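# Upright a lying gift box and open its lid

## Task

A closed gift box is lying on one of its side faces on the table. Turn it so it rests on its bottom, then swing its lid open until the lid is roughly upright or tilted back past upright. Concealed magnets keep the lid's flap closed, so opening takes some pull.

## Robot and tools

Robot: two arms, left_arm and right_arm, each ending in a two-finger gripper. The fingers can fold. A part held near the fingertips (the outer quarter of each pad) is squeezed at the set force. Held nearer the palm, the fingers may wrap around it: narrow parts may slip and wide ones may be squeezed harder than set. Fingertips pushed end-on into a surface fold easily unless fully closed, so a move can pass a surface with little sign of contact and the next grip may fail.

Frames: the scene frame has its origin at table-top height midway between the nominal arm bases, +z up, +x out over the table, and left_arm on the +y side. Image left and right do not match arm names. Actual bases: left_arm at (+0.059, +0.421, 0) m, quat_wxyz (+1.000, 0, 0, -0.017); right_arm at (+0.046, -0.440, 0) m, quat_wxyz (+1.000, 0, 0, +0.006). Reported hand poses, velocities and wrist camera poses are in each arm's own base frame. Fixed cameras and the table use the scene frame. Motion commands are offsets along the axes of that arm's current Hand target. Gripper axes: fingers point along +z and open and close along y. end_effector_position is the spot between closed pads. Fingertips reach about 33 mm past it at gaps up to 40 mm, and about 9 mm past it when fully open.

Row layout (shared by execute_actions and move): 18 numbers. The first 9 are for left_arm: dx, dy, dz, rx, ry, rz, then gripper position, force_limit, speed. The next 9 are the same for right_arm. Always send both halves. dx..rz are an offset from the Hand target as it stood when the action or move began, not an absolute pose. The scale is 1.0 = 0.6 m or 180 degrees, and rx, ry, rz form one rotation vector. Repeating an offset moves the arm further. To hold an arm, send six zeros, plus its last gripper numbers again, because 0 is itself a gripper command. Gripper position ranges from +1 (fully open, 140 mm) through about -0.8 (pads touch) to -1 (close until blocked). force_limit and speed run from -1 to 1 and both start at +1. Speed -1 is about 30 mm/s, 0 about 140 and +1 about 250. A fast close grips much harder than a slow one. Orientation is clipped to within 32 degrees of the measured one at each step.

Tools:
- execute_actions(actions, cameras): actions is a list of actions. Each action holds 1 to 15 rows, one per 1/30 s step. A shorter action repeats its last row until 15 steps are done. Every row counts from that action's start pose. It returns no images unless actions is empty or cameras names some.
- move(target, speed, blend, stop_force, zero, blocking, cameras): straight-line paths toward one row, or a list of up to 15 rows, all offset from the same starting Hand targets. speed is the top speed in m/s (0.002 to 3.6, default 0.25), one value or one per target. blend is a corner radius in m for lists (0 means stop at each). stop_force is 3 to 120 N, one value for both arms; it ends an arm's path when the wrist sensor feels that much resistance. zero (default true) re-zeroes the sensor first. blocking=false returns early and cannot be combined with stop_force. Paths do not avoid obstacles or the other arm and stop after 10 s. Avoid paths that pass near an arm's own base. When an arm turns during the move, don't trust stop_force. Leave stop_force out when pulling away from something you press on. A light tip or slide may go unfelt.
- wait(seconds 0 to 10), stop(), zero_wrist_force(arm).
- zoom_image(camera, region [x0, y0, x1, y1] in pixels, at most 504 by 504): camera is one of cam_high, cam_low, cam_left_wrist, cam_right_wrist, and it must be in the latest images.
- finished_scene(scene): use it once the box is upright and open and stays so without the robot.

Results: end_effector_position (m), end_effector_quat_wxyz, velocities (m/s, rad/s). Hand target is the pose the next offsets count from; a gripper often rests a little short of it. object_status: 0 moving, 1 blocked while opening, 2 blocked while closing (the grip you want after sending -1), 3 at the requested position or pads touching, with or without an object. position_measured is in counts: 3 is open, about 75 is 100 mm, 139 is 60 mm, 200 is 20 mm, 230 is pads touching. To grip harder while status is 2, raise force_limit and change position slightly (for example -1 to -0.98). The move line reports the ending (done, off_target, moving, held, fault) and any limits (paced, held). Wrist force and torque are in the end-effector axes, a reading being the force from the surface onto the arm. Wrist depth is a 7x7 grid of distances in mm, with '-' meaning no value. Joint torques include the arm's own weight. A MOTOR HOT line warns of overheating; at 85 C that arm is braked for 30 to 60 s or more. Images are 896x504 from cam_high, cam_low and the two wrist cameras.

Avoid: any net force near 150 N on an arm, or joint contact torque at its limit (139 N m for the shoulder and elbow joints, 26 N m for the wrist joints). Either one freezes that arm for 10 s. Even a small target past a firm contact can trigger this. Don't let the arms touch or press on each other, and don't close one gripper on the other's fingers. Don't drop the box, release it while it moves, slam it or knock it off the table. Avoid big twisting loads on the grippers. Fast moves overshoot and hit harder, so approach contacts slowly.

Each tool is called by a JSON object that holds its "name" and its "arguments", one argument or row to a line.

## Session

{"name": "execute_actions", "arguments": {
  "actions": []
}}

Scene clock: 0.00 s.
left_arm: end_effector_position=(+0.7390, -0.2823, +0.1721) position_measured=3 object_status=3 end_effector_quat_wxyz=(+0.382, +0.776, -0.374, +0.335) | right_arm: end_effector_position=(-0.0007, +0.2326, +0.2385) position_measured=3 object_status=3 end_effector_quat_wxyz=(-0.009, -0.623, +0.760, -0.186)
Joint positions: left_arm=[-0.231 -0.896 1.546 -2.937 -2.444 3.461] | right_arm=[1.364 -2.022 2.001 -1.294 -1.847 0.027]
Joint velocities: within noise
Joint torques (N m): no reading
Wrist force (N): no reading
Wrist torque (N m): no reading
Wrist force, peak (N): no reading
Wrist depth (mm): cam_left_wrist=[- - - 2411 - - - / - - 1763 2129 658 - - / - 1358 1524 - - 640 - / 1069 1193 1335 - - 136 - / 985 100 - - - 127 100 / - 100 287 300 312 - - / - - 249 269 306 - -] | cam_right_wrist=[497 455 415 377 352 331 310 / 507 464 422 385 360 334 313 / 521 468 427 392 366 340 317 / 531 128 428 400 369 141 317 / 87 106 440 407 374 348 99 / - 477 452 411 380 354 99 / - 495 452 416 385 355 76]
Hand target: left_arm +0.7390, -0.2823, +0.1721; +0.382, +0.776, -0.374, +0.335 | right_arm -0.0007, +0.2326, +0.2385; -0.009, -0.623, +0.760, -0.186
Tool commands: left_gripper/position=+1.0 left_gripper/force_limit=+1.0 left_gripper/speed=+1.0 right_gripper/position=+1.0 right_gripper/force_limit=+1.0 right_gripper/speed=+1.0

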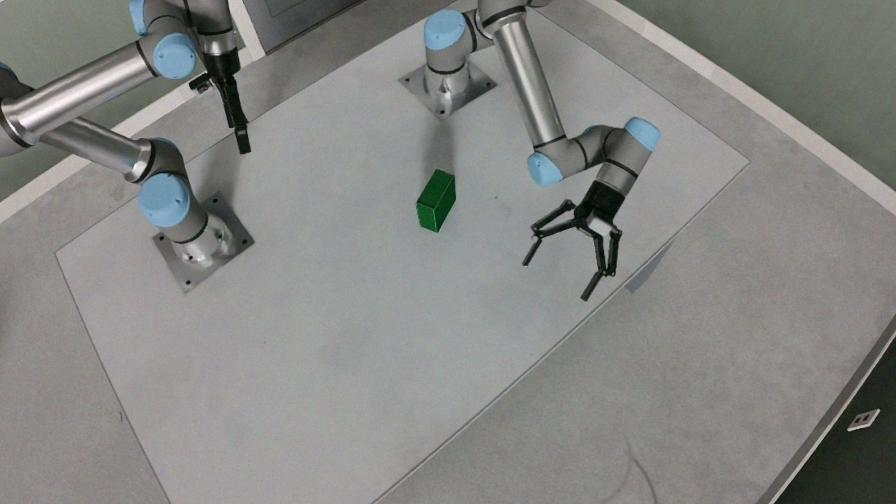

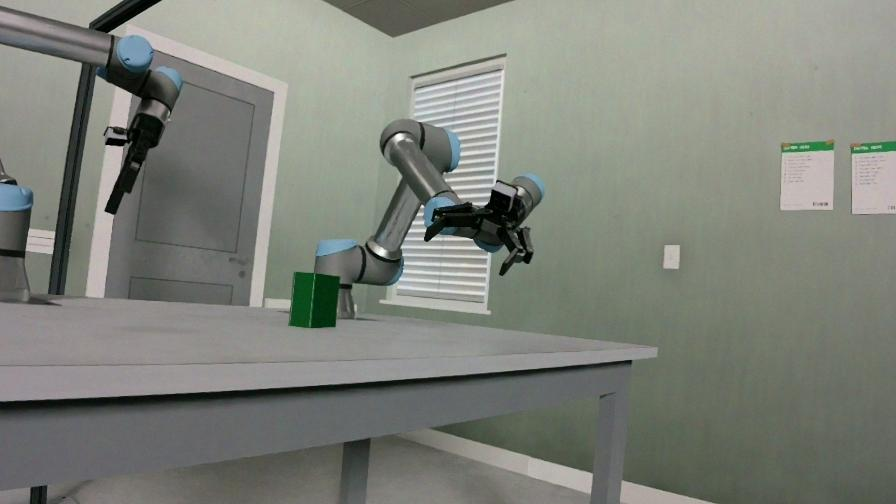

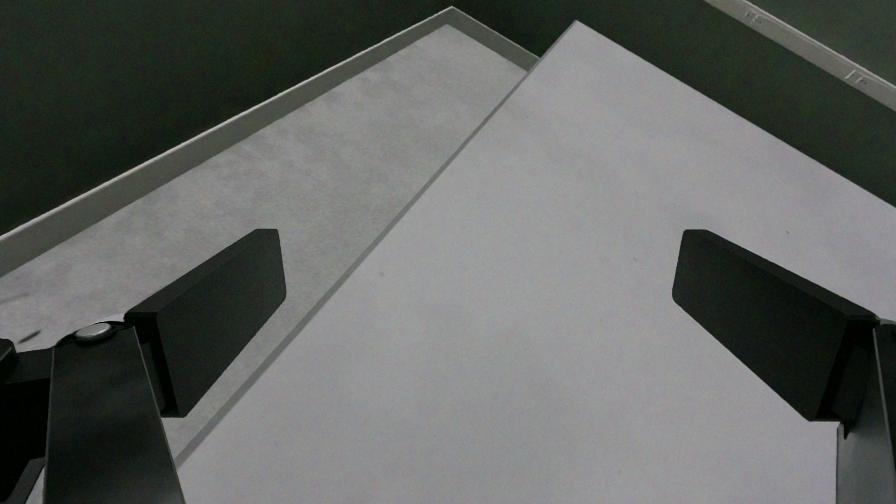

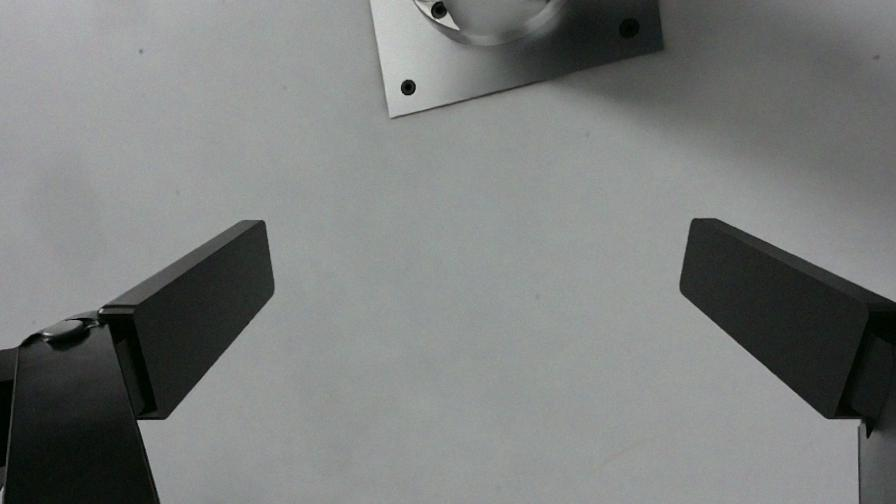

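{"name": "zoom_image", "arguments": {
  "camera": "cam_high",
  "region": [390, 150, 490, 250]
}}

{"name": "zoom_image", "arguments": {
  "camera": "cam_low",
  "region": [270, 250, 370, 350]
}}

Scaled by 5.040 from the camera's 896x504 image, which has a finer 1280x720 frame.

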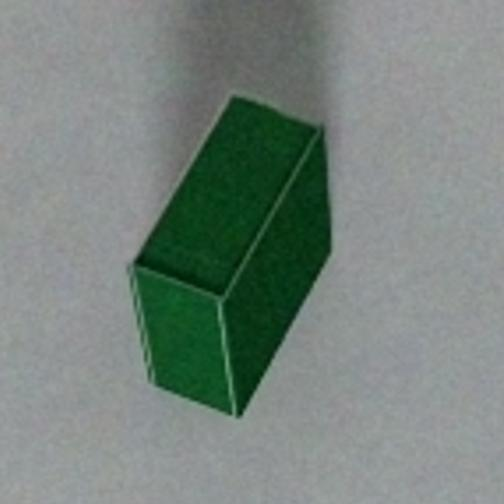

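Scaled by 5.040 from the camera's 896x504 image, which has a finer 1280x720 frame.

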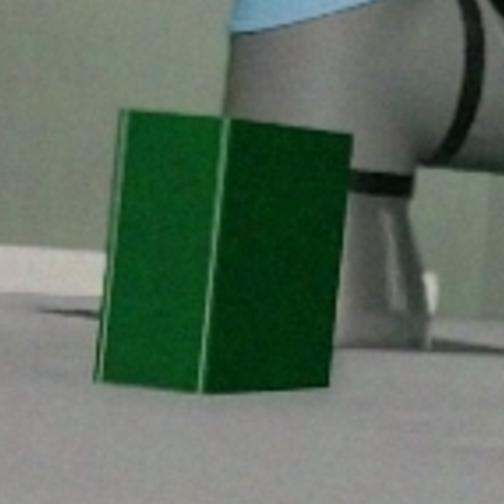

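{"name": "move", "arguments": {
  "target": [-0.182, 0.354, -0.182, -0.381, -0.0894, 0.332, 1, 1, 1, 0, 0, 0, 0, 0, 0, 1, 1, 1],
  "speed": 0.5,
  "cameras": ["cam_left_wrist", "cam_high"]
}}

Scene clock: 287.47 s.
left_arm: end_effector_position=(+0.4817, -0.2460, +0.2099) position_measured=3 object_status=3 end_effector_quat_wxyz=(-0.477, -0.201, +0.848, -0.112) | right_arm: end_effector_position=(-0.0007, +0.2326, +0.2385) position_measured=3 object_status=3 end_effector_quat_wxyz=(-0.009, -0.623, +0.760, -0.186)
Joint positions: left_arm=[-0.358 -0.904 1.033 -0.859 -2.247 5.772] | right_arm=[1.364 -2.022 2.001 -1.294 -1.847 0.027]
Joint torques (N m): left_arm=[0.42 -36.69 -18.71 -1.58 -0.77 0.96] | right_arm=[-0.45 -4.78 -25.28 -2 -0.74 0.04]
Wrist force (N): left_arm=[-0.6 -0.4 -0.3] | right_arm=[0.1 0.0 0.3]
Wrist torque (N m): left_arm=[-0.12 0.12 -0.04] | right_arm=[-0.01 -0.02 0.00]
Wrist force, peak (N): left_arm=[-1.4 -0.1 0.0] | right_arm=[0.3 0.2 0.1]
Wrist depth (mm): cam_left_wrist=[- - 655 - - 1777 1607 / - - - - - - 432 / 488 - - - - - 459 / - - - 312 - 136 - / - 100 366 - 372 136 100 / - 99 334 315 334 326 - / - - 291 - 294 296 -] | cam_right_wrist=[502 452 415 378 351 332 311 / 506 467 424 388 360 335 315 / 520 467 430 393 364 340 317 / 526 128 433 399 368 141 317 / 87 106 441 403 372 348 99 / - 477 448 413 376 355 99 / - 495 452 420 383 357 76]
Hand target: left_arm +0.4817, -0.2460, +0.2098; -0.477, -0.201, +0.848, -0.112 | right_arm -0.0007, +0.2326, +0.2385; -0.009, -0.623, +0.760, -0.186
Off the commanded pose: left_arm 0.000 m, 0 deg | right_arm 0.000 m, 0 deg.
move: done
camera_calibration:
cam_left_wrist: T_world_to_cam=[[-0.442822, 0.896541, 0.0111096, 0.43817], [0.683673, 0.345647, -0.642743, -0.101092], [-0.580085, -0.277026, -0.766001, 0.516257], [0, 0, 0, 1]] pos_world=[0.562618, -0.214878, 0.325609]
Images, in order (width x height): cam_high 896x504, cam_left_wrist 896x504.

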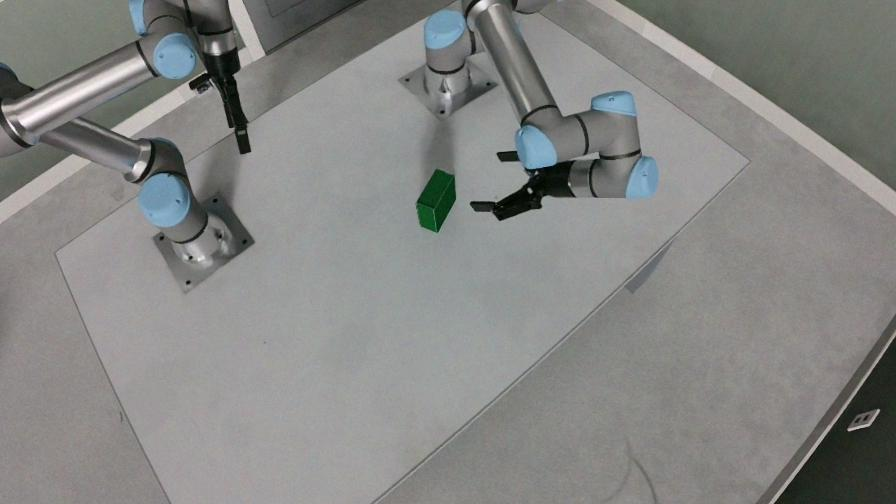

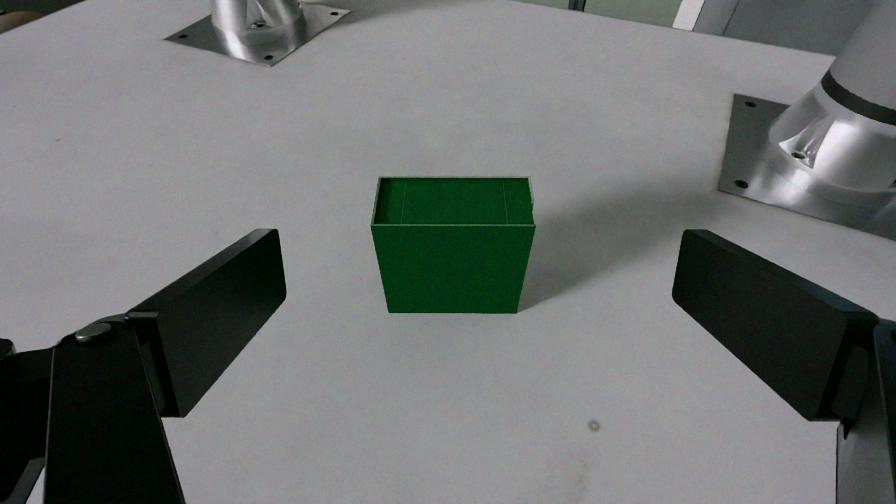

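{"name": "zoom_image", "arguments": {
  "camera": "cam_left_wrist",
  "region": [355, 165, 555, 325]
}}

{"name": "zoom_image", "arguments": {
  "camera": "cam_left_wrist",
  "region": [485, 165, 555, 235]
}}

{"name": "zoom_image", "arguments": {
  "camera": "cam_left_wrist",
  "region": [360, 165, 430, 235]
}}

Scaled by 2.520 from the camera's 896x504 image, which has a finer 1280x720 frame.

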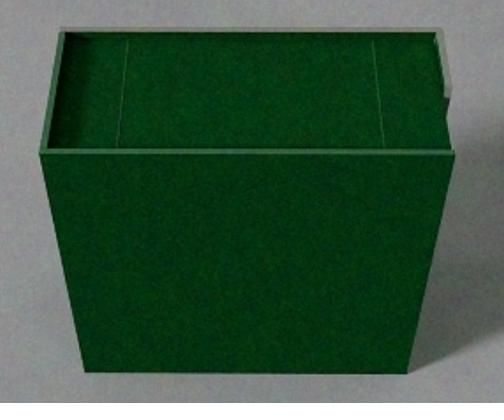

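Scaled by 7.200 from the camera's 896x504 image, which has a finer 1280x720 frame.

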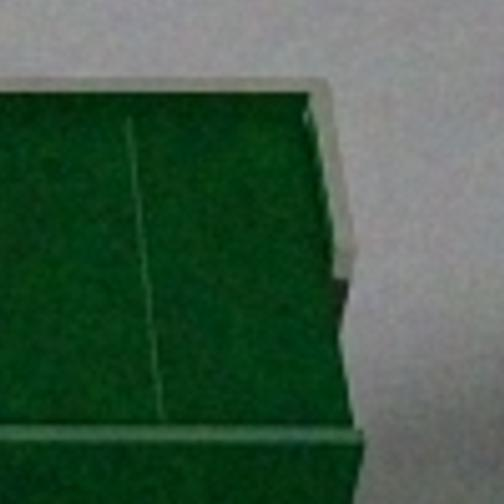

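Scaled by 7.200 from the camera's 896x504 image, which has a finer 1280x720 frame.

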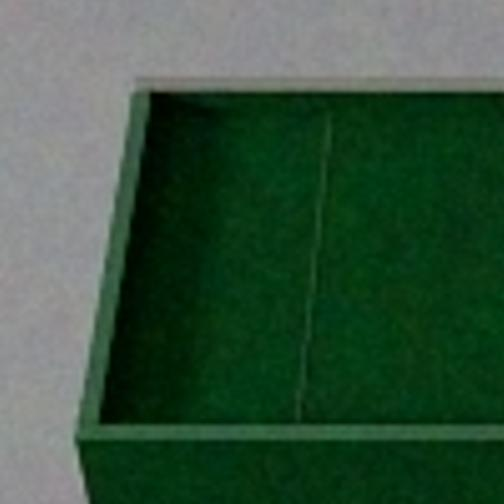

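{"name": "move", "arguments": {
  "target": [
    [0.1615, -0.0027, 0.1368, 0, -0.278, 0, 1, -1, -1, 0, 0, 0, 0, 0, 0, 1, 1, 1],
    [0.1435, -0.001, 0.3855, 0, -0.5756, 0, 1, -1, -1, 0, 0, 0, 0, 0, 0, 1, 1, 1],
    [-0.051, -0.001, 0.3378, 0, -0.5756, 0, 1, -1, -1, 0, 0, 0, 0, 0, 0, 1, 1, 1]
  ],
  "speed": [0.5, 0.5, 0.15],
  "blend": [0.05, 0.01, 0],
  "cameras": ["cam_left_wrist", "cam_high", "cam_low"]
}}

Scene clock: 562.00 s.
left_arm: end_effector_position=(+0.3413, -0.3168, +0.0783) position_measured=3 object_status=3 end_effector_quat_wxyz=(+0.372, -0.212, +0.899, +0.088) | right_arm: end_effector_position=(-0.0007, +0.2326, +0.2385) position_measured=3 object_status=3 end_effector_quat_wxyz=(-0.009, -0.623, +0.760, -0.186)
Joint positions: left_arm=[-1.543 -1.513 2.202 -1.861 -0.876 4.13] | right_arm=[1.364 -2.022 2.001 -1.294 -1.847 0.027]
Joint torques (N m): left_arm=[1.17 -31.34 -19.52 -3.49 0.29 -0.59] | right_arm=[0.71 -4.88 -26.27 -2.03 -0.62 -0.02]
Wrist force (N): left_arm=[0.7 2.8 -0.3] | right_arm=[0.0 0.1 0.0]
Wrist torque (N m): left_arm=[0.59 0.20 -0.60] | right_arm=[0.01 -0.01 0.00]
Wrist force, peak (N): left_arm=[3.9 2.6 -1.1] | right_arm=[0.0 0.3 0.3]
Wrist depth (mm): cam_left_wrist=[- 153 152 152 152 152 156 / 184 192 170 167 170 176 175 / - 231 159 153 152 252 227 / - 271 140 140 142 136 - / - 100 130 130 129 127 100 / - 100 - 162 125 - - / - - - - - 1986 -] | cam_right_wrist=[502 453 417 380 352 332 311 / 511 463 422 387 359 335 314 / 519 467 429 391 364 340 317 / 532 128 427 398 369 141 318 / 87 106 440 407 373 348 99 / - 476 447 408 377 355 99 / - 499 454 419 384 356 76]
Hand target: left_arm +0.3413, -0.3168, +0.0783; +0.372, -0.212, +0.899, +0.088 | right_arm -0.0007, +0.2326, +0.2385; -0.009, -0.623, +0.760, -0.186
Off the commanded pose: left_arm 0.000 m, 0 deg | right_arm 0.000 m, 0 deg.
move: done
camera_calibration:
cam_left_wrist: T_world_to_cam=[[-0.457893, 0.889, 0.0035808, 0.444236], [0.396531, 0.200631, 0.895829, -0.133582], [0.795674, 0.411614, -0.444384, 0.0377926], [0, 0, 0, 1]] pos_world=[0.226312, -0.383681, 0.13487]
Images, in order (width x height): cam_high 896x504, cam_low 896x504, cam_left_wrist 896x504.

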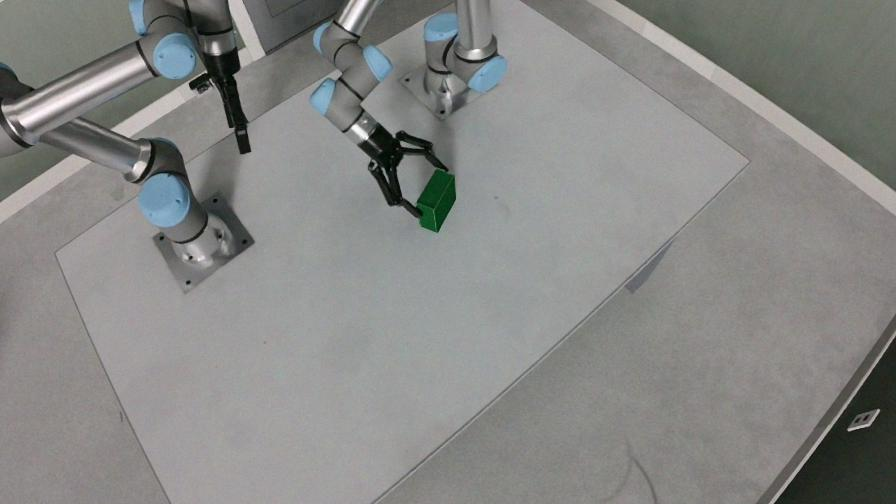

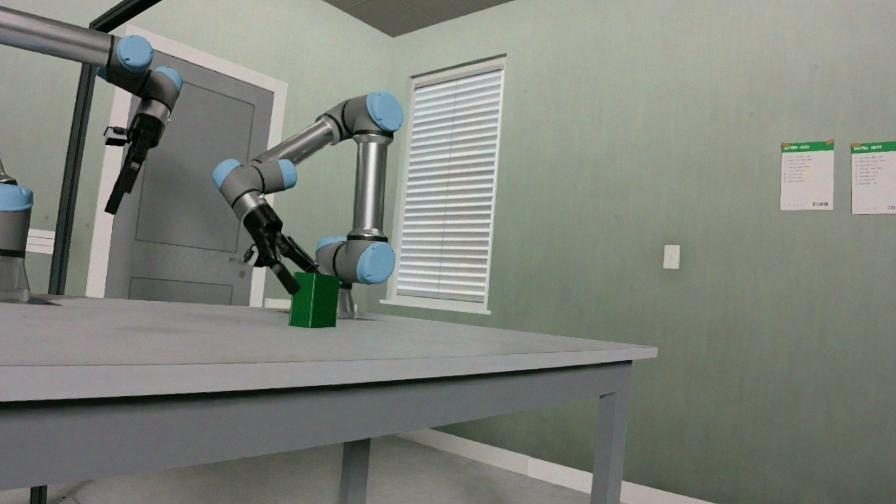

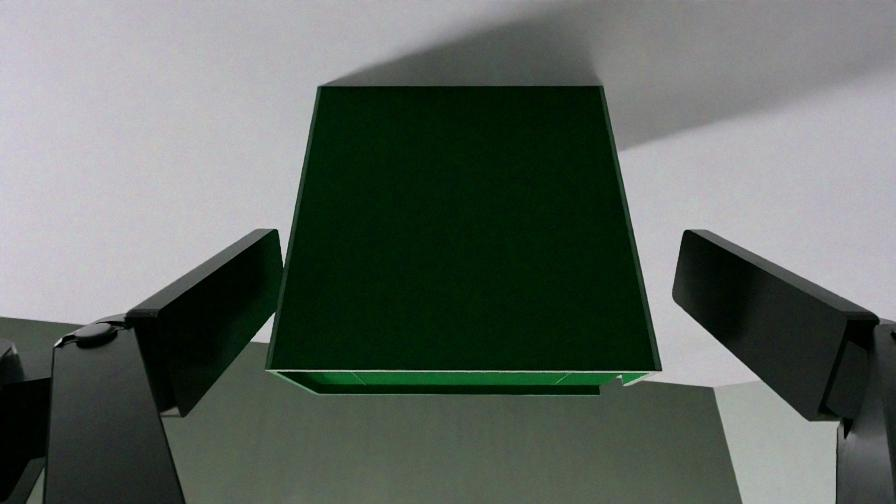

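{"name": "move", "arguments": {
  "target": [
    [0, -0.0067, 0, 0, 0, 0, 1, -1, -1, 0, 0, 0, 0, 0, 0, 1, 1, 1],
    [0, -0.0067, 0, 0, 0, 0, -1, -1, -1, 0, 0, 0, 0, 0, 0, 1, 1, 1]
  ],
  "speed": 0.1,
  "cameras": ["cam_left_wrist"]
}}

Scene clock: 607.17 s.
left_arm: end_effector_position=(+0.3431, -0.3204, +0.0783) position_measured=52 object_status=0 end_effector_quat_wxyz=(+0.372, -0.212, +0.899, +0.088) | right_arm: end_effector_position=(-0.0007, +0.2326, +0.2385) position_measured=3 object_status=3 end_effector_quat_wxyz=(-0.009, -0.623, +0.760, -0.186)
Joint positions: left_arm=[-1.539 -1.503 2.193 -1.864 -0.875 4.135] | right_arm=[1.364 -2.022 2.001 -1.294 -1.847 0.027]
Joint torques (N m): left_arm=[-4.96 -31.65 -12.98 -1.07 0.57 -1.25] | right_arm=[0.01 -5.38 -26.11 -2.32 -0.94 0.18]
Wrist force (N): left_arm=[-2.0 2.7 -3.7] | right_arm=[0.0 0.4 0.2]
Wrist torque (N m): left_arm=[0.82 0.35 -0.97] | right_arm=[0.08 -0.01 0.01]
Wrist force, peak (N): left_arm=[-2.1 2.5 -4.2] | right_arm=[-0.1 0.3 0.3]
Wrist depth (mm): cam_left_wrist=[153 153 148 152 152 152 151 / 184 184 172 165 168 181 182 / - 230 209 153 153 216 228 / - - 137 141 143 123 290 / - - 127 130 130 123 83 / - - - 161 157 - - / - - - - - - -] | cam_right_wrist=[498 453 417 380 349 332 310 / 510 462 423 388 362 336 314 / 521 468 429 391 366 338 317 / 532 128 428 399 369 141 316 / 87 107 441 405 374 349 99 / - 480 450 412 379 353 99 / - 498 454 414 385 355 76]
Hand target: left_arm +0.3431, -0.3204, +0.0783; +0.372, -0.212, +0.899, +0.088 | right_arm -0.0007, +0.2326, +0.2385; -0.009, -0.623, +0.760, -0.186
Off the commanded pose: left_arm 0.000 m, 0 deg | right_arm 0.000 m, 0 deg.
move: done
camera_calibration:
cam_left_wrist: T_world_to_cam=[[-0.45782, 0.889039, 0.00334301, 0.448291], [0.396557, 0.200843, 0.895771, -0.133489], [0.795703, 0.411427, -0.444504, 0.0377791], [0, 0, 0, 1]] pos_world=[0.228112, -0.387281, 0.13487]
Images, in order (width x height): cam_left_wrist 896x504.

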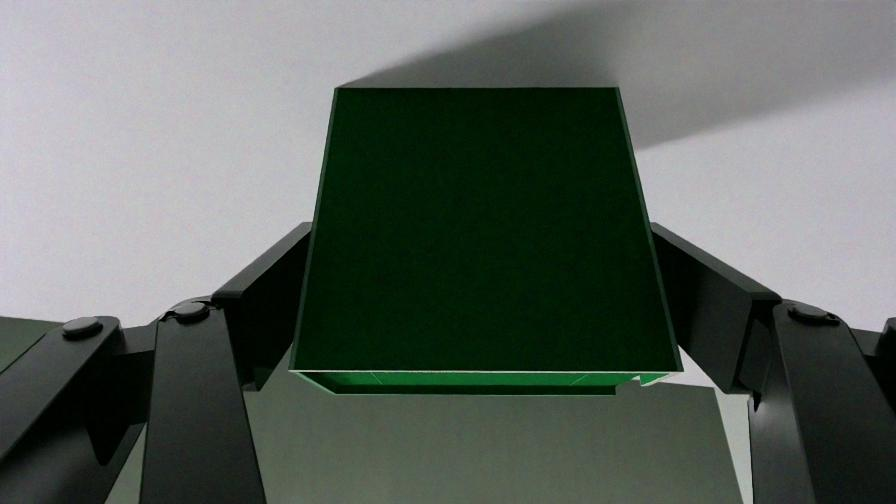

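{"name": "move", "arguments": {
  "target": [-0.02, 0, -0.02, 0, 0, 0, -1, -1, -1, 0, 0, 0, 0, 0, 0, 1, 1, 1],
  "speed": 0.1,
  "cameras": ["cam_left_wrist", "cam_low"]
}}

Scene clock: 639.17 s.
left_arm: end_effector_position=(+0.3431, -0.3205, +0.0954) position_measured=52 object_status=2 end_effector_quat_wxyz=(+0.372, -0.212, +0.899, +0.088) end_effector_velocity=(+0.000, -0.001, -0.001) end_effector_angular_velocity=(-0.004, +0.000, +0.000) | right_arm: end_effector_position=(-0.0007, +0.2326, +0.2385) position_measured=3 object_status=3 end_effector_quat_wxyz=(-0.009, -0.623, +0.760, -0.186)
Joint positions: left_arm=[-1.539 -1.533 2.17 -1.811 -0.875 4.135] | right_arm=[1.364 -2.022 2.001 -1.294 -1.847 0.027]
Joint velocities: left_arm=[0 0.001 0.001 -0.007 0 0.001] | right_arm=[within noise]
Joint torques (N m): left_arm=[5.74 -8.71 -14.49 -4.2 1.91 -0.19] | right_arm=[0.8 -4.85 -26.35 -2.06 -1.02 -0.03]
Wrist force (N): left_arm=[1.2 2.8 0.2] | right_arm=[0.1 0.0 0.1]
Wrist torque (N m): left_arm=[0.58 0.26 -0.82] | right_arm=[0.00 -0.02 0.00]
Wrist force, peak (N): left_arm=[-2.1 2.9 -4.1] | right_arm=[0.1 0.2 0.3]
Wrist depth (mm): cam_left_wrist=[- - 166 171 171 177 171 / - - 199 165 168 199 205 / - - 160 154 153 - - / - - 137 141 143 122 376 / - - 127 130 130 123 83 / - - - 162 161 - - / - - - - - - -] | cam_right_wrist=[500 454 414 380 350 333 311 / 509 461 423 387 361 336 315 / 516 470 427 392 362 338 318 / 531 128 429 398 369 141 317 / 87 106 439 403 374 349 99 / - 478 448 412 379 353 99 / - 503 453 417 386 358 76]
Hand target: left_arm +0.3431, -0.3204, +0.0953; +0.372, -0.212, +0.899, +0.088 | right_arm -0.0007, +0.2326, +0.2385; -0.009, -0.623, +0.760, -0.186
Off the commanded pose: left_arm 0.000 m, 0 deg | right_arm 0.000 m, 0 deg.
move: done
camera_calibration:
cam_left_wrist: T_world_to_cam=[[-0.457711, 0.889096, 0.00308566, 0.448405], [0.396551, 0.201038, 0.895729, -0.148833], [0.795769, 0.411209, -0.444589, 0.0452994], [0, 0, 0, 1]] pos_world=[0.228212, -0.387381, 0.15207]
Images, in order (width x height): cam_low 896x504, cam_left_wrist 896x504.

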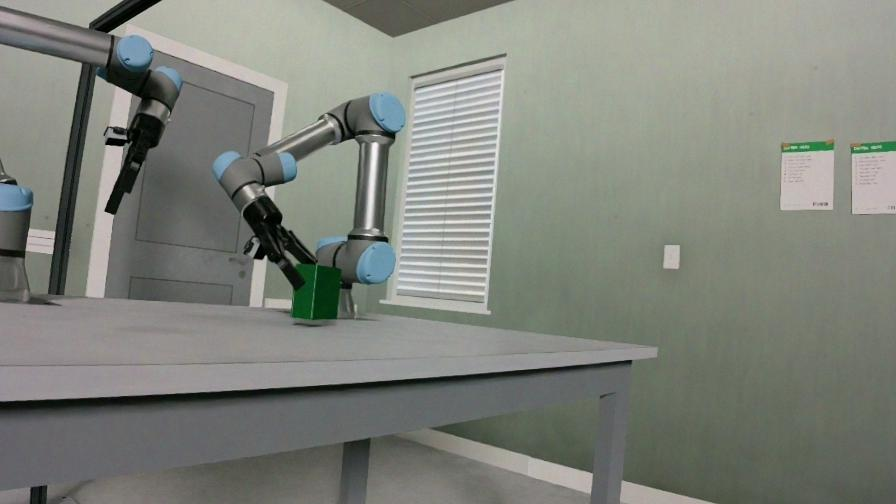

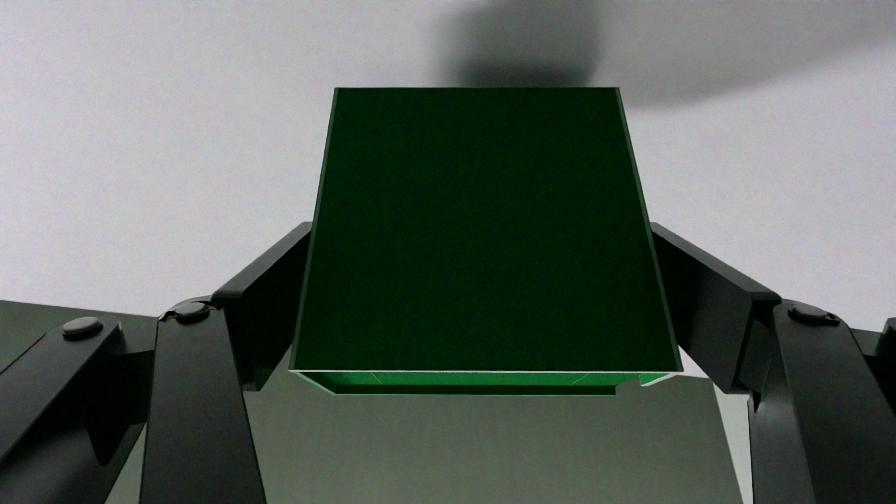

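{"name": "move", "arguments": {
  "target": [
    [-0.0353, 0, -0.0353, 0, 0, 0, -1, -1, -1, 0, 0, 0, 0, 0, 0, 1, 1, 1],
    [-0.0977, -0.2086, 0.0443, 0, 0.5, 0, -1, -1, -1, 0, 0, 0, 0, 0, 0, 1, 1, 1]
  ],
  "speed": [0.15, 0.35],
  "blend": [0.02, 0],
  "cameras": ["cam_left_wrist", "cam_high", "cam_low"]
}}

Scene clock: 708.17 s.
left_arm: end_effector_position=(+0.4531, -0.4054, +0.1178) position_measured=52 object_status=2 end_effector_quat_wxyz=(-0.373, -0.212, +0.899, -0.088) | right_arm: end_effector_position=(-0.0007, +0.2326, +0.2385) position_measured=3 object_status=3 end_effector_quat_wxyz=(-0.009, -0.623, +0.760, -0.186)
Joint positions: left_arm=[-0.628 -0.954 1.291 -1.475 -2.25 5.346] | right_arm=[1.364 -2.022 2.001 -1.294 -1.847 0.027]
Joint torques (N m): left_arm=[-2.99 -47.47 -27.62 -0.76 -3.01 0.86] | right_arm=[-0.56 -5 -25.42 -2.21 -0.88 0.24]
Wrist force (N): left_arm=[-0.6 0.3 0.6] | right_arm=[0.0 0.2 0.2]
Wrist torque (N m): left_arm=[0.10 0.06 -0.09] | right_arm=[0.03 0.00 0.00]
Wrist force, peak (N): left_arm=[3.0 2.9 1.6] | right_arm=[0.0 0.4 0.2]
Wrist depth (mm): cam_left_wrist=[- 352 - - - - - / - - 169 165 168 - - / - 303 - 153 151 - - / - 273 136 141 143 - - / - 99 127 131 130 123 84 / - - 233 162 125 232 - / - - 222 221 225 - -] | cam_right_wrist=[501 456 412 376 351 334 311 / 505 463 420 388 360 336 314 / 520 471 427 393 365 339 316 / 532 128 429 401 369 141 317 / 87 106 440 404 374 348 99 / - 477 448 408 377 352 99 / - 498 457 415 385 356 76]
Hand target: left_arm +0.4531, -0.4054, +0.1178; -0.373, -0.212, +0.899, -0.088 | right_arm -0.0007, +0.2326, +0.2385; -0.009, -0.623, +0.760, -0.186
Off the commanded pose: left_arm 0.000 m, 0 deg | right_arm 0.000 m, 0 deg.
move: done; blend cut to 0.015 m at target 1
camera_calibration:
cam_left_wrist: T_world_to_cam=[[-0.445052, 0.895422, 0.0121674, 0.569825], [0.799809, 0.403567, -0.444341, -0.138146], [-0.402783, -0.188023, -0.895775, 0.355915], [0, 0, 0, 1]] pos_world=[0.507449, -0.387563, 0.250503]
Images, in order (width x height): cam_high 896x504, cam_low 896x504, cam_left_wrist 896x504.

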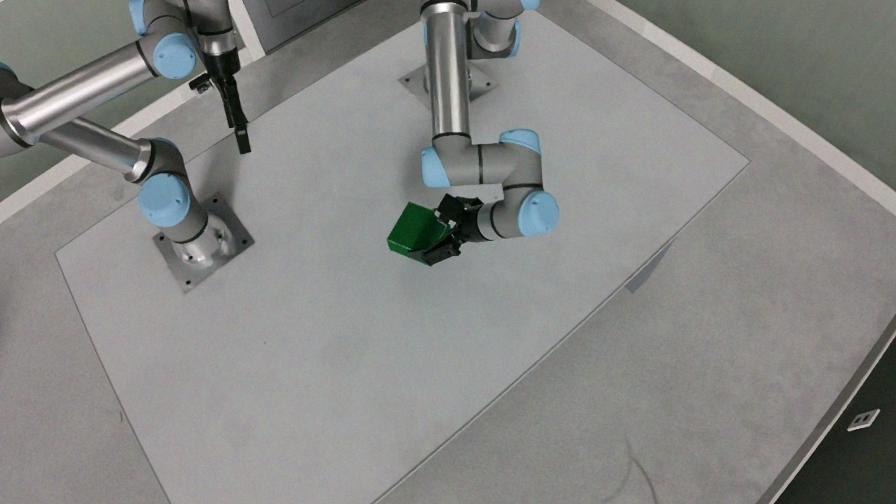

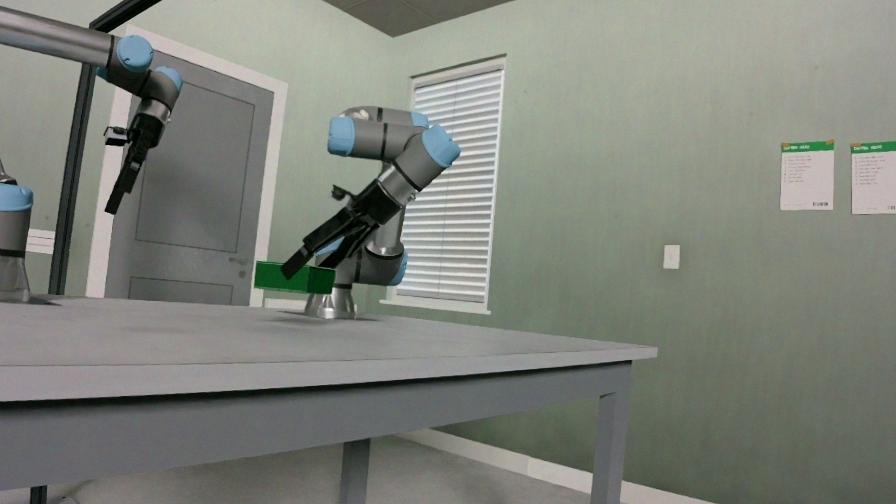

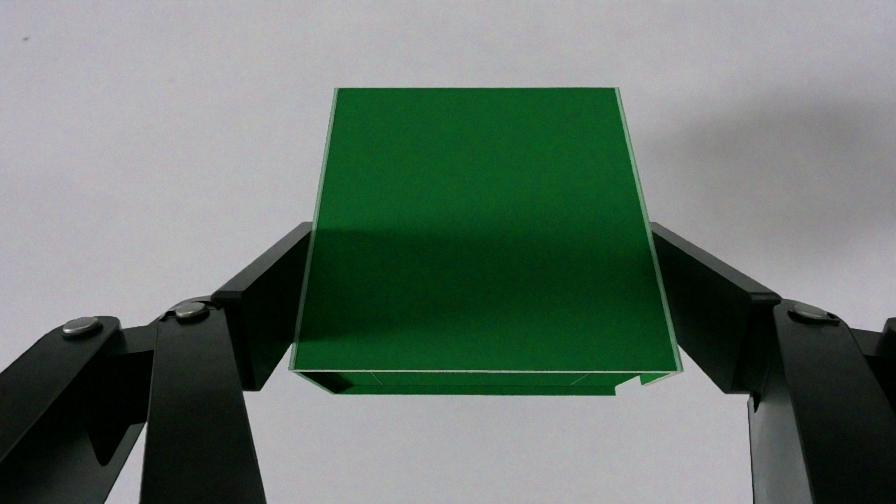

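{"name": "zoom_image", "arguments": {
  "camera": "cam_left_wrist",
  "region": [280, 340, 480, 410]
}}

{"name": "zoom_image", "arguments": {
  "camera": "cam_left_wrist",
  "region": [560, 330, 700, 410]
}}

Scaled by 2.520 from the camera's 896x504 image, which has a finer 1280x720 frame.

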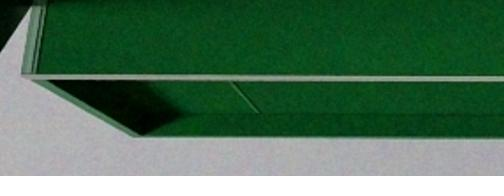

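Scaled by 3.600 from the camera's 896x504 image, which has a finer 1280x720 frame.

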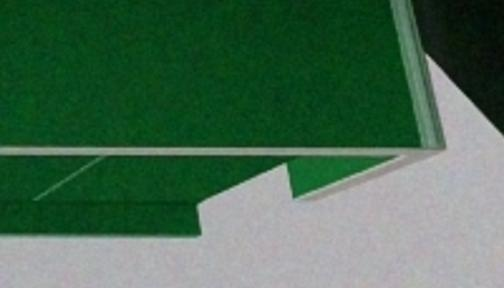

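{"name": "move", "arguments": {
  "target": [-0.0826, 0, 0.0824, 0, 0, 0, -1, -1, -1, -0.238, -0.7995, 0.3955, -0.601, 0.2228, 0.6074, 1, -1, -1],
  "speed": 0.5,
  "cameras": ["cam_right_wrist", "cam_high", "cam_low"]
}}

{"name": "move", "arguments": {
  "target": [-0.0142, 0, 0.0141, 0, 0, 0, -1, -1, -1, 0, 0, 0, 0, 0, 0, 1, -1, -1],
  "speed": 0.02,
  "stop_force": 4,
  "cameras": ["cam_right_wrist", "cam_low"]
}}

Scene clock: 838.87 s.
left_arm: end_effector_position=(+0.4530, -0.4054, +0.0477) position_measured=52 object_status=2 end_effector_quat_wxyz=(-0.373, -0.212, +0.899, -0.088) | right_arm: end_effector_position=(+0.5385, +0.2227, +0.1123) position_measured=3 object_status=3 end_effector_quat_wxyz=(-0.481, +0.453, +0.682, +0.314)
Joint positions: left_arm=[-0.628 -0.886 1.37 -1.621 -2.25 5.347] | right_arm=[-0.275 -0.929 1.459 -1.051 -0.752 0.404]
Joint torques (N m): left_arm=[5.29 -54.35 -26.12 -0.07 -1.47 0.9] | right_arm=[8.78 -55.06 -10.96 2.09 1.68 0.88]
Wrist force (N): left_arm=[-0.8 0.1 0.6] | right_arm=[2.5 1.2 1.3]
Wrist torque (N m): left_arm=[0.04 0.10 -0.12] | right_arm=[-0.03 -0.03 0.25]
Wrist force, peak (N): left_arm=[-0.8 0.1 1.0] | right_arm=[2.6 1.3 1.4]
Wrist depth (mm): cam_left_wrist=[- - 272 - - - - / - - 172 166 168 231 230 / - - 210 154 153 211 216 / 201 - 137 141 143 199 195 / - - 127 133 130 123 88 / - - 164 169 167 167 - / - - - 160 161 160 -] | cam_right_wrist=[1831 802 781 791 288 697 812 / 553 548 543 398 282 526 515 / 413 410 410 323 403 400 396 / 334 128 327 327 326 141 320 / 87 106 275 272 271 253 99 / - 230 236 235 233 232 99 / - 208 207 206 205 205 81]
Hand target: left_arm +0.4530, -0.4054, +0.0478; -0.373, -0.212, +0.899, -0.088 | right_arm +0.5386, +0.2228, +0.1124; -0.481, +0.453, +0.682, +0.314
Off the commanded pose: left_arm 0.000 m, 0 deg | right_arm 0.000 m, 0 deg.
move: done
camera_calibration:
cam_right_wrist: T_world_to_cam=[[0.924339, 0.381501, 0.00745816, -0.578322], [0.249152, -0.588637, -0.769044, 0.0905807], [-0.289001, 0.712715, -0.639152, 0.21488], [0, 0, 0, 1]] pos_world=[0.574098, 0.120801, 0.211315]
Images, in order (width x height): cam_high 896x504, cam_low 896x504, cam_right_wrist 896x504.

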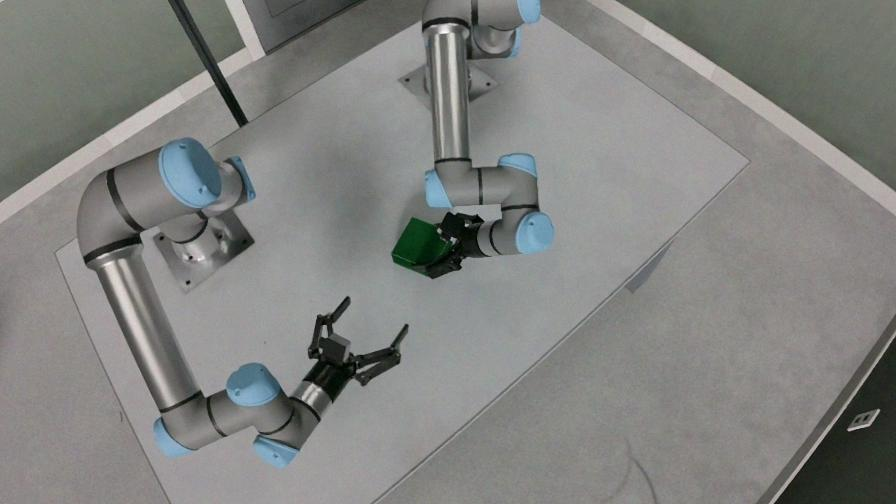

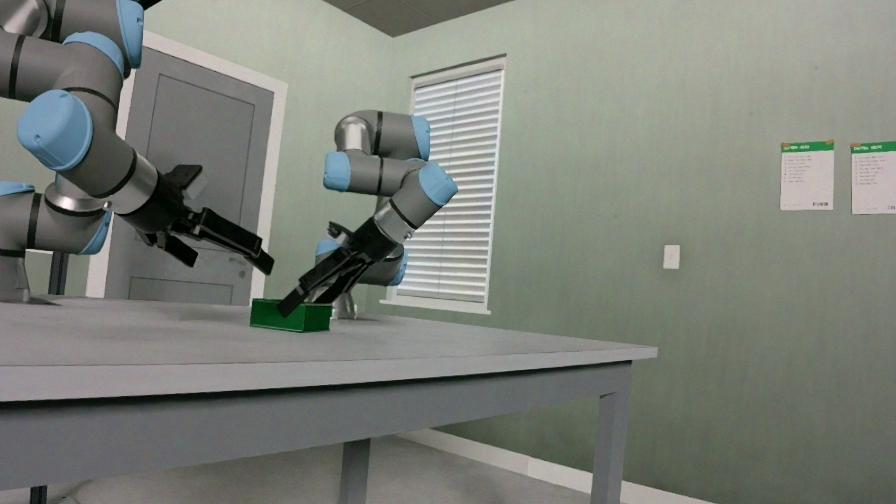

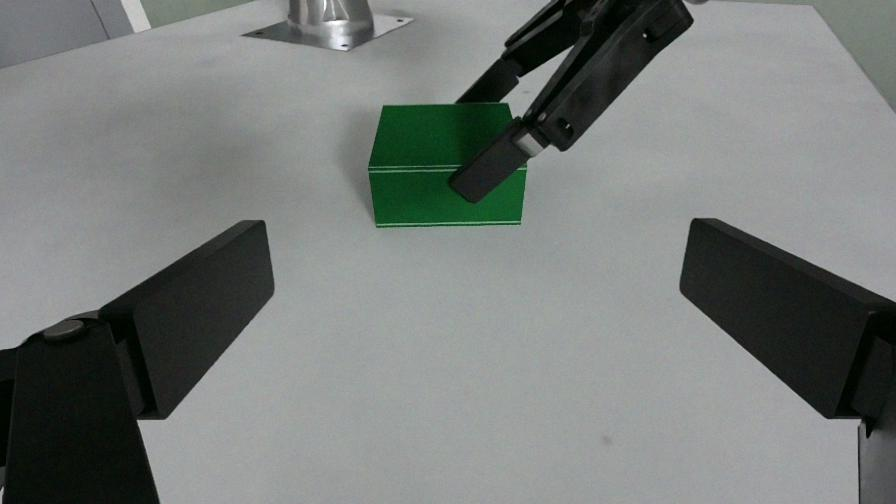

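Scene clock: 840.00 s.
left_arm: end_effector_position=(+0.4531, -0.4054, +0.0469) position_measured=52 object_status=2 end_effector_quat_wxyz=(-0.373, -0.212, +0.899, -0.088) | right_arm: end_effector_position=(+0.5386, +0.2228, +0.1124) position_measured=3 object_status=3 end_effector_quat_wxyz=(-0.481, +0.453, +0.682, +0.314)
Joint positions: left_arm=[-0.628 -0.885 1.371 -1.623 -2.25 5.347] | right_arm=[-0.275 -0.929 1.459 -1.051 -0.752 0.404]
Joint torques (N m): left_arm=[3.57 -61.77 -29.66 -3.1 -0.3 0.84] | right_arm=[7.84 -58.02 -17.38 1.85 2.09 1.55]
Wrist force (N): left_arm=[-0.6 0.0 0.6] | right_arm=[2.5 1.2 1.1]
Wrist torque (N m): left_arm=[0.03 0.06 -0.13] | right_arm=[-0.02 -0.05 0.24]
Wrist force, peak (N): left_arm=[10.4 2.9 -8.5] | right_arm=[2.6 1.5 1.3]
Wrist depth (mm): cam_left_wrist=[261 276 265 - 262 - 256 / 238 - - 165 168 230 239 / - - 150 153 153 216 215 / 196 200 137 141 143 198 - / - - 128 130 130 123 86 / - - 167 169 166 - - / - - 162 160 160 159 -] | cam_right_wrist=[1817 807 774 797 289 701 829 / 549 545 544 400 280 528 518 / 414 413 411 322 404 400 397 / 333 128 327 325 325 141 321 / 87 106 275 273 271 253 99 / - 229 236 234 234 232 99 / - 208 207 205 205 205 81]
Hand target: left_arm +0.4531, -0.4054, +0.0469; -0.373, -0.212, +0.899, -0.088 (not the last commanded pose) | right_arm +0.5386, +0.2228, +0.1124; -0.481, +0.453, +0.682, +0.314
Off the commanded pose: left_arm 0.011 m, 0 deg | right_arm 0.000 m, 0 deg.
move: contact (left_arm)
camera_calibration:
cam_right_wrist: T_world_to_cam=[[0.924373, 0.381417, 0.00741004, -0.578322], [0.249026, -0.588578, -0.76913, 0.0906639], [-0.288998, 0.712809, -0.639049, 0.214846], [0, 0, 0, 1]] pos_world=[0.574098, 0.1208, 0.211315]
Images, in order (width x height): cam_low 896x504, cam_right_wrist 896x504.

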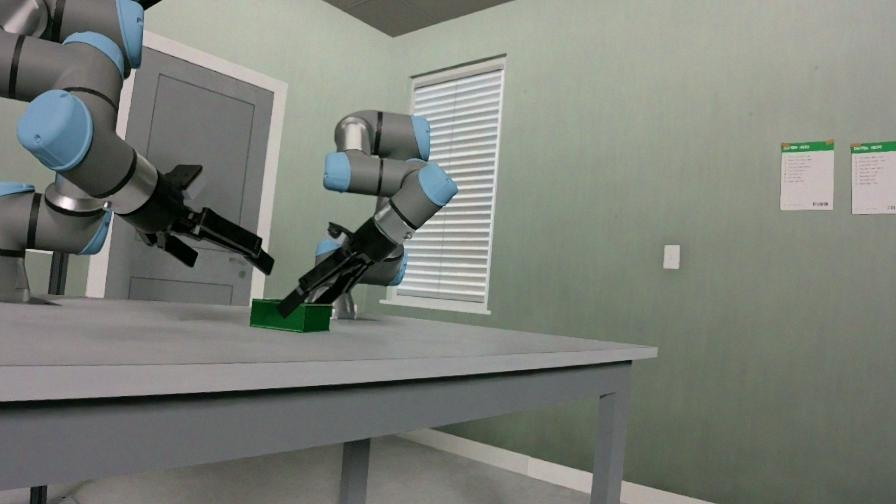

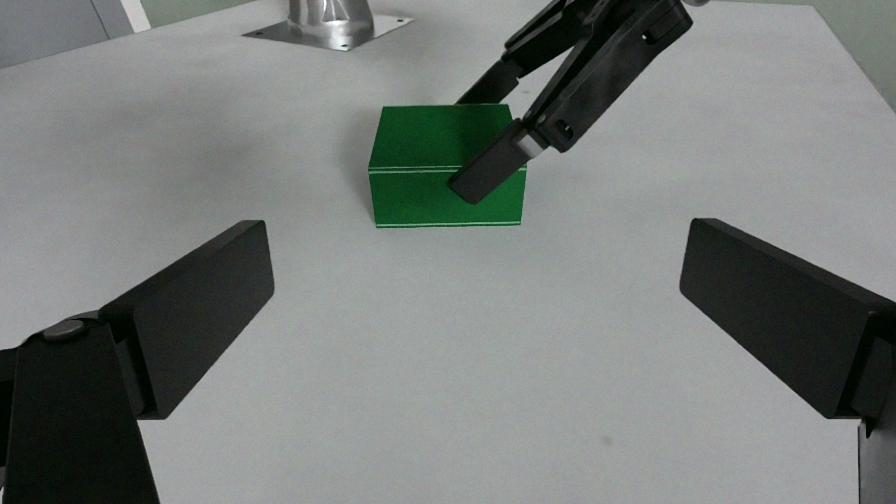

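{"name": "zoom_image", "arguments": {
  "camera": "cam_right_wrist",
  "region": [360, 90, 540, 240]
}}

{"name": "zoom_image", "arguments": {
  "camera": "cam_low",
  "region": [235, 270, 345, 350]
}}

Scaled by 2.800 from the camera's 896x504 image, which has a finer 1280x720 frame.

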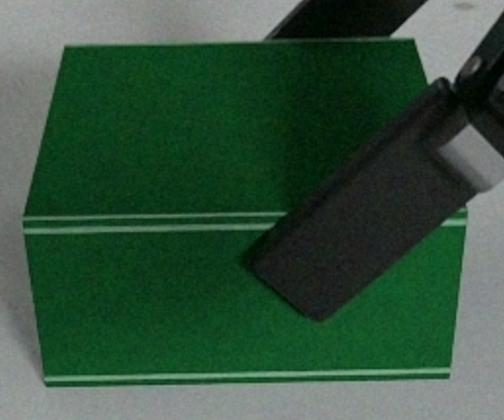

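Scaled by 4.582 from the camera's 896x504 image, which has a finer 1280x720 frame.

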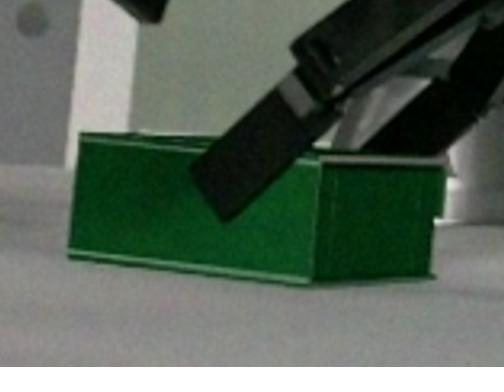

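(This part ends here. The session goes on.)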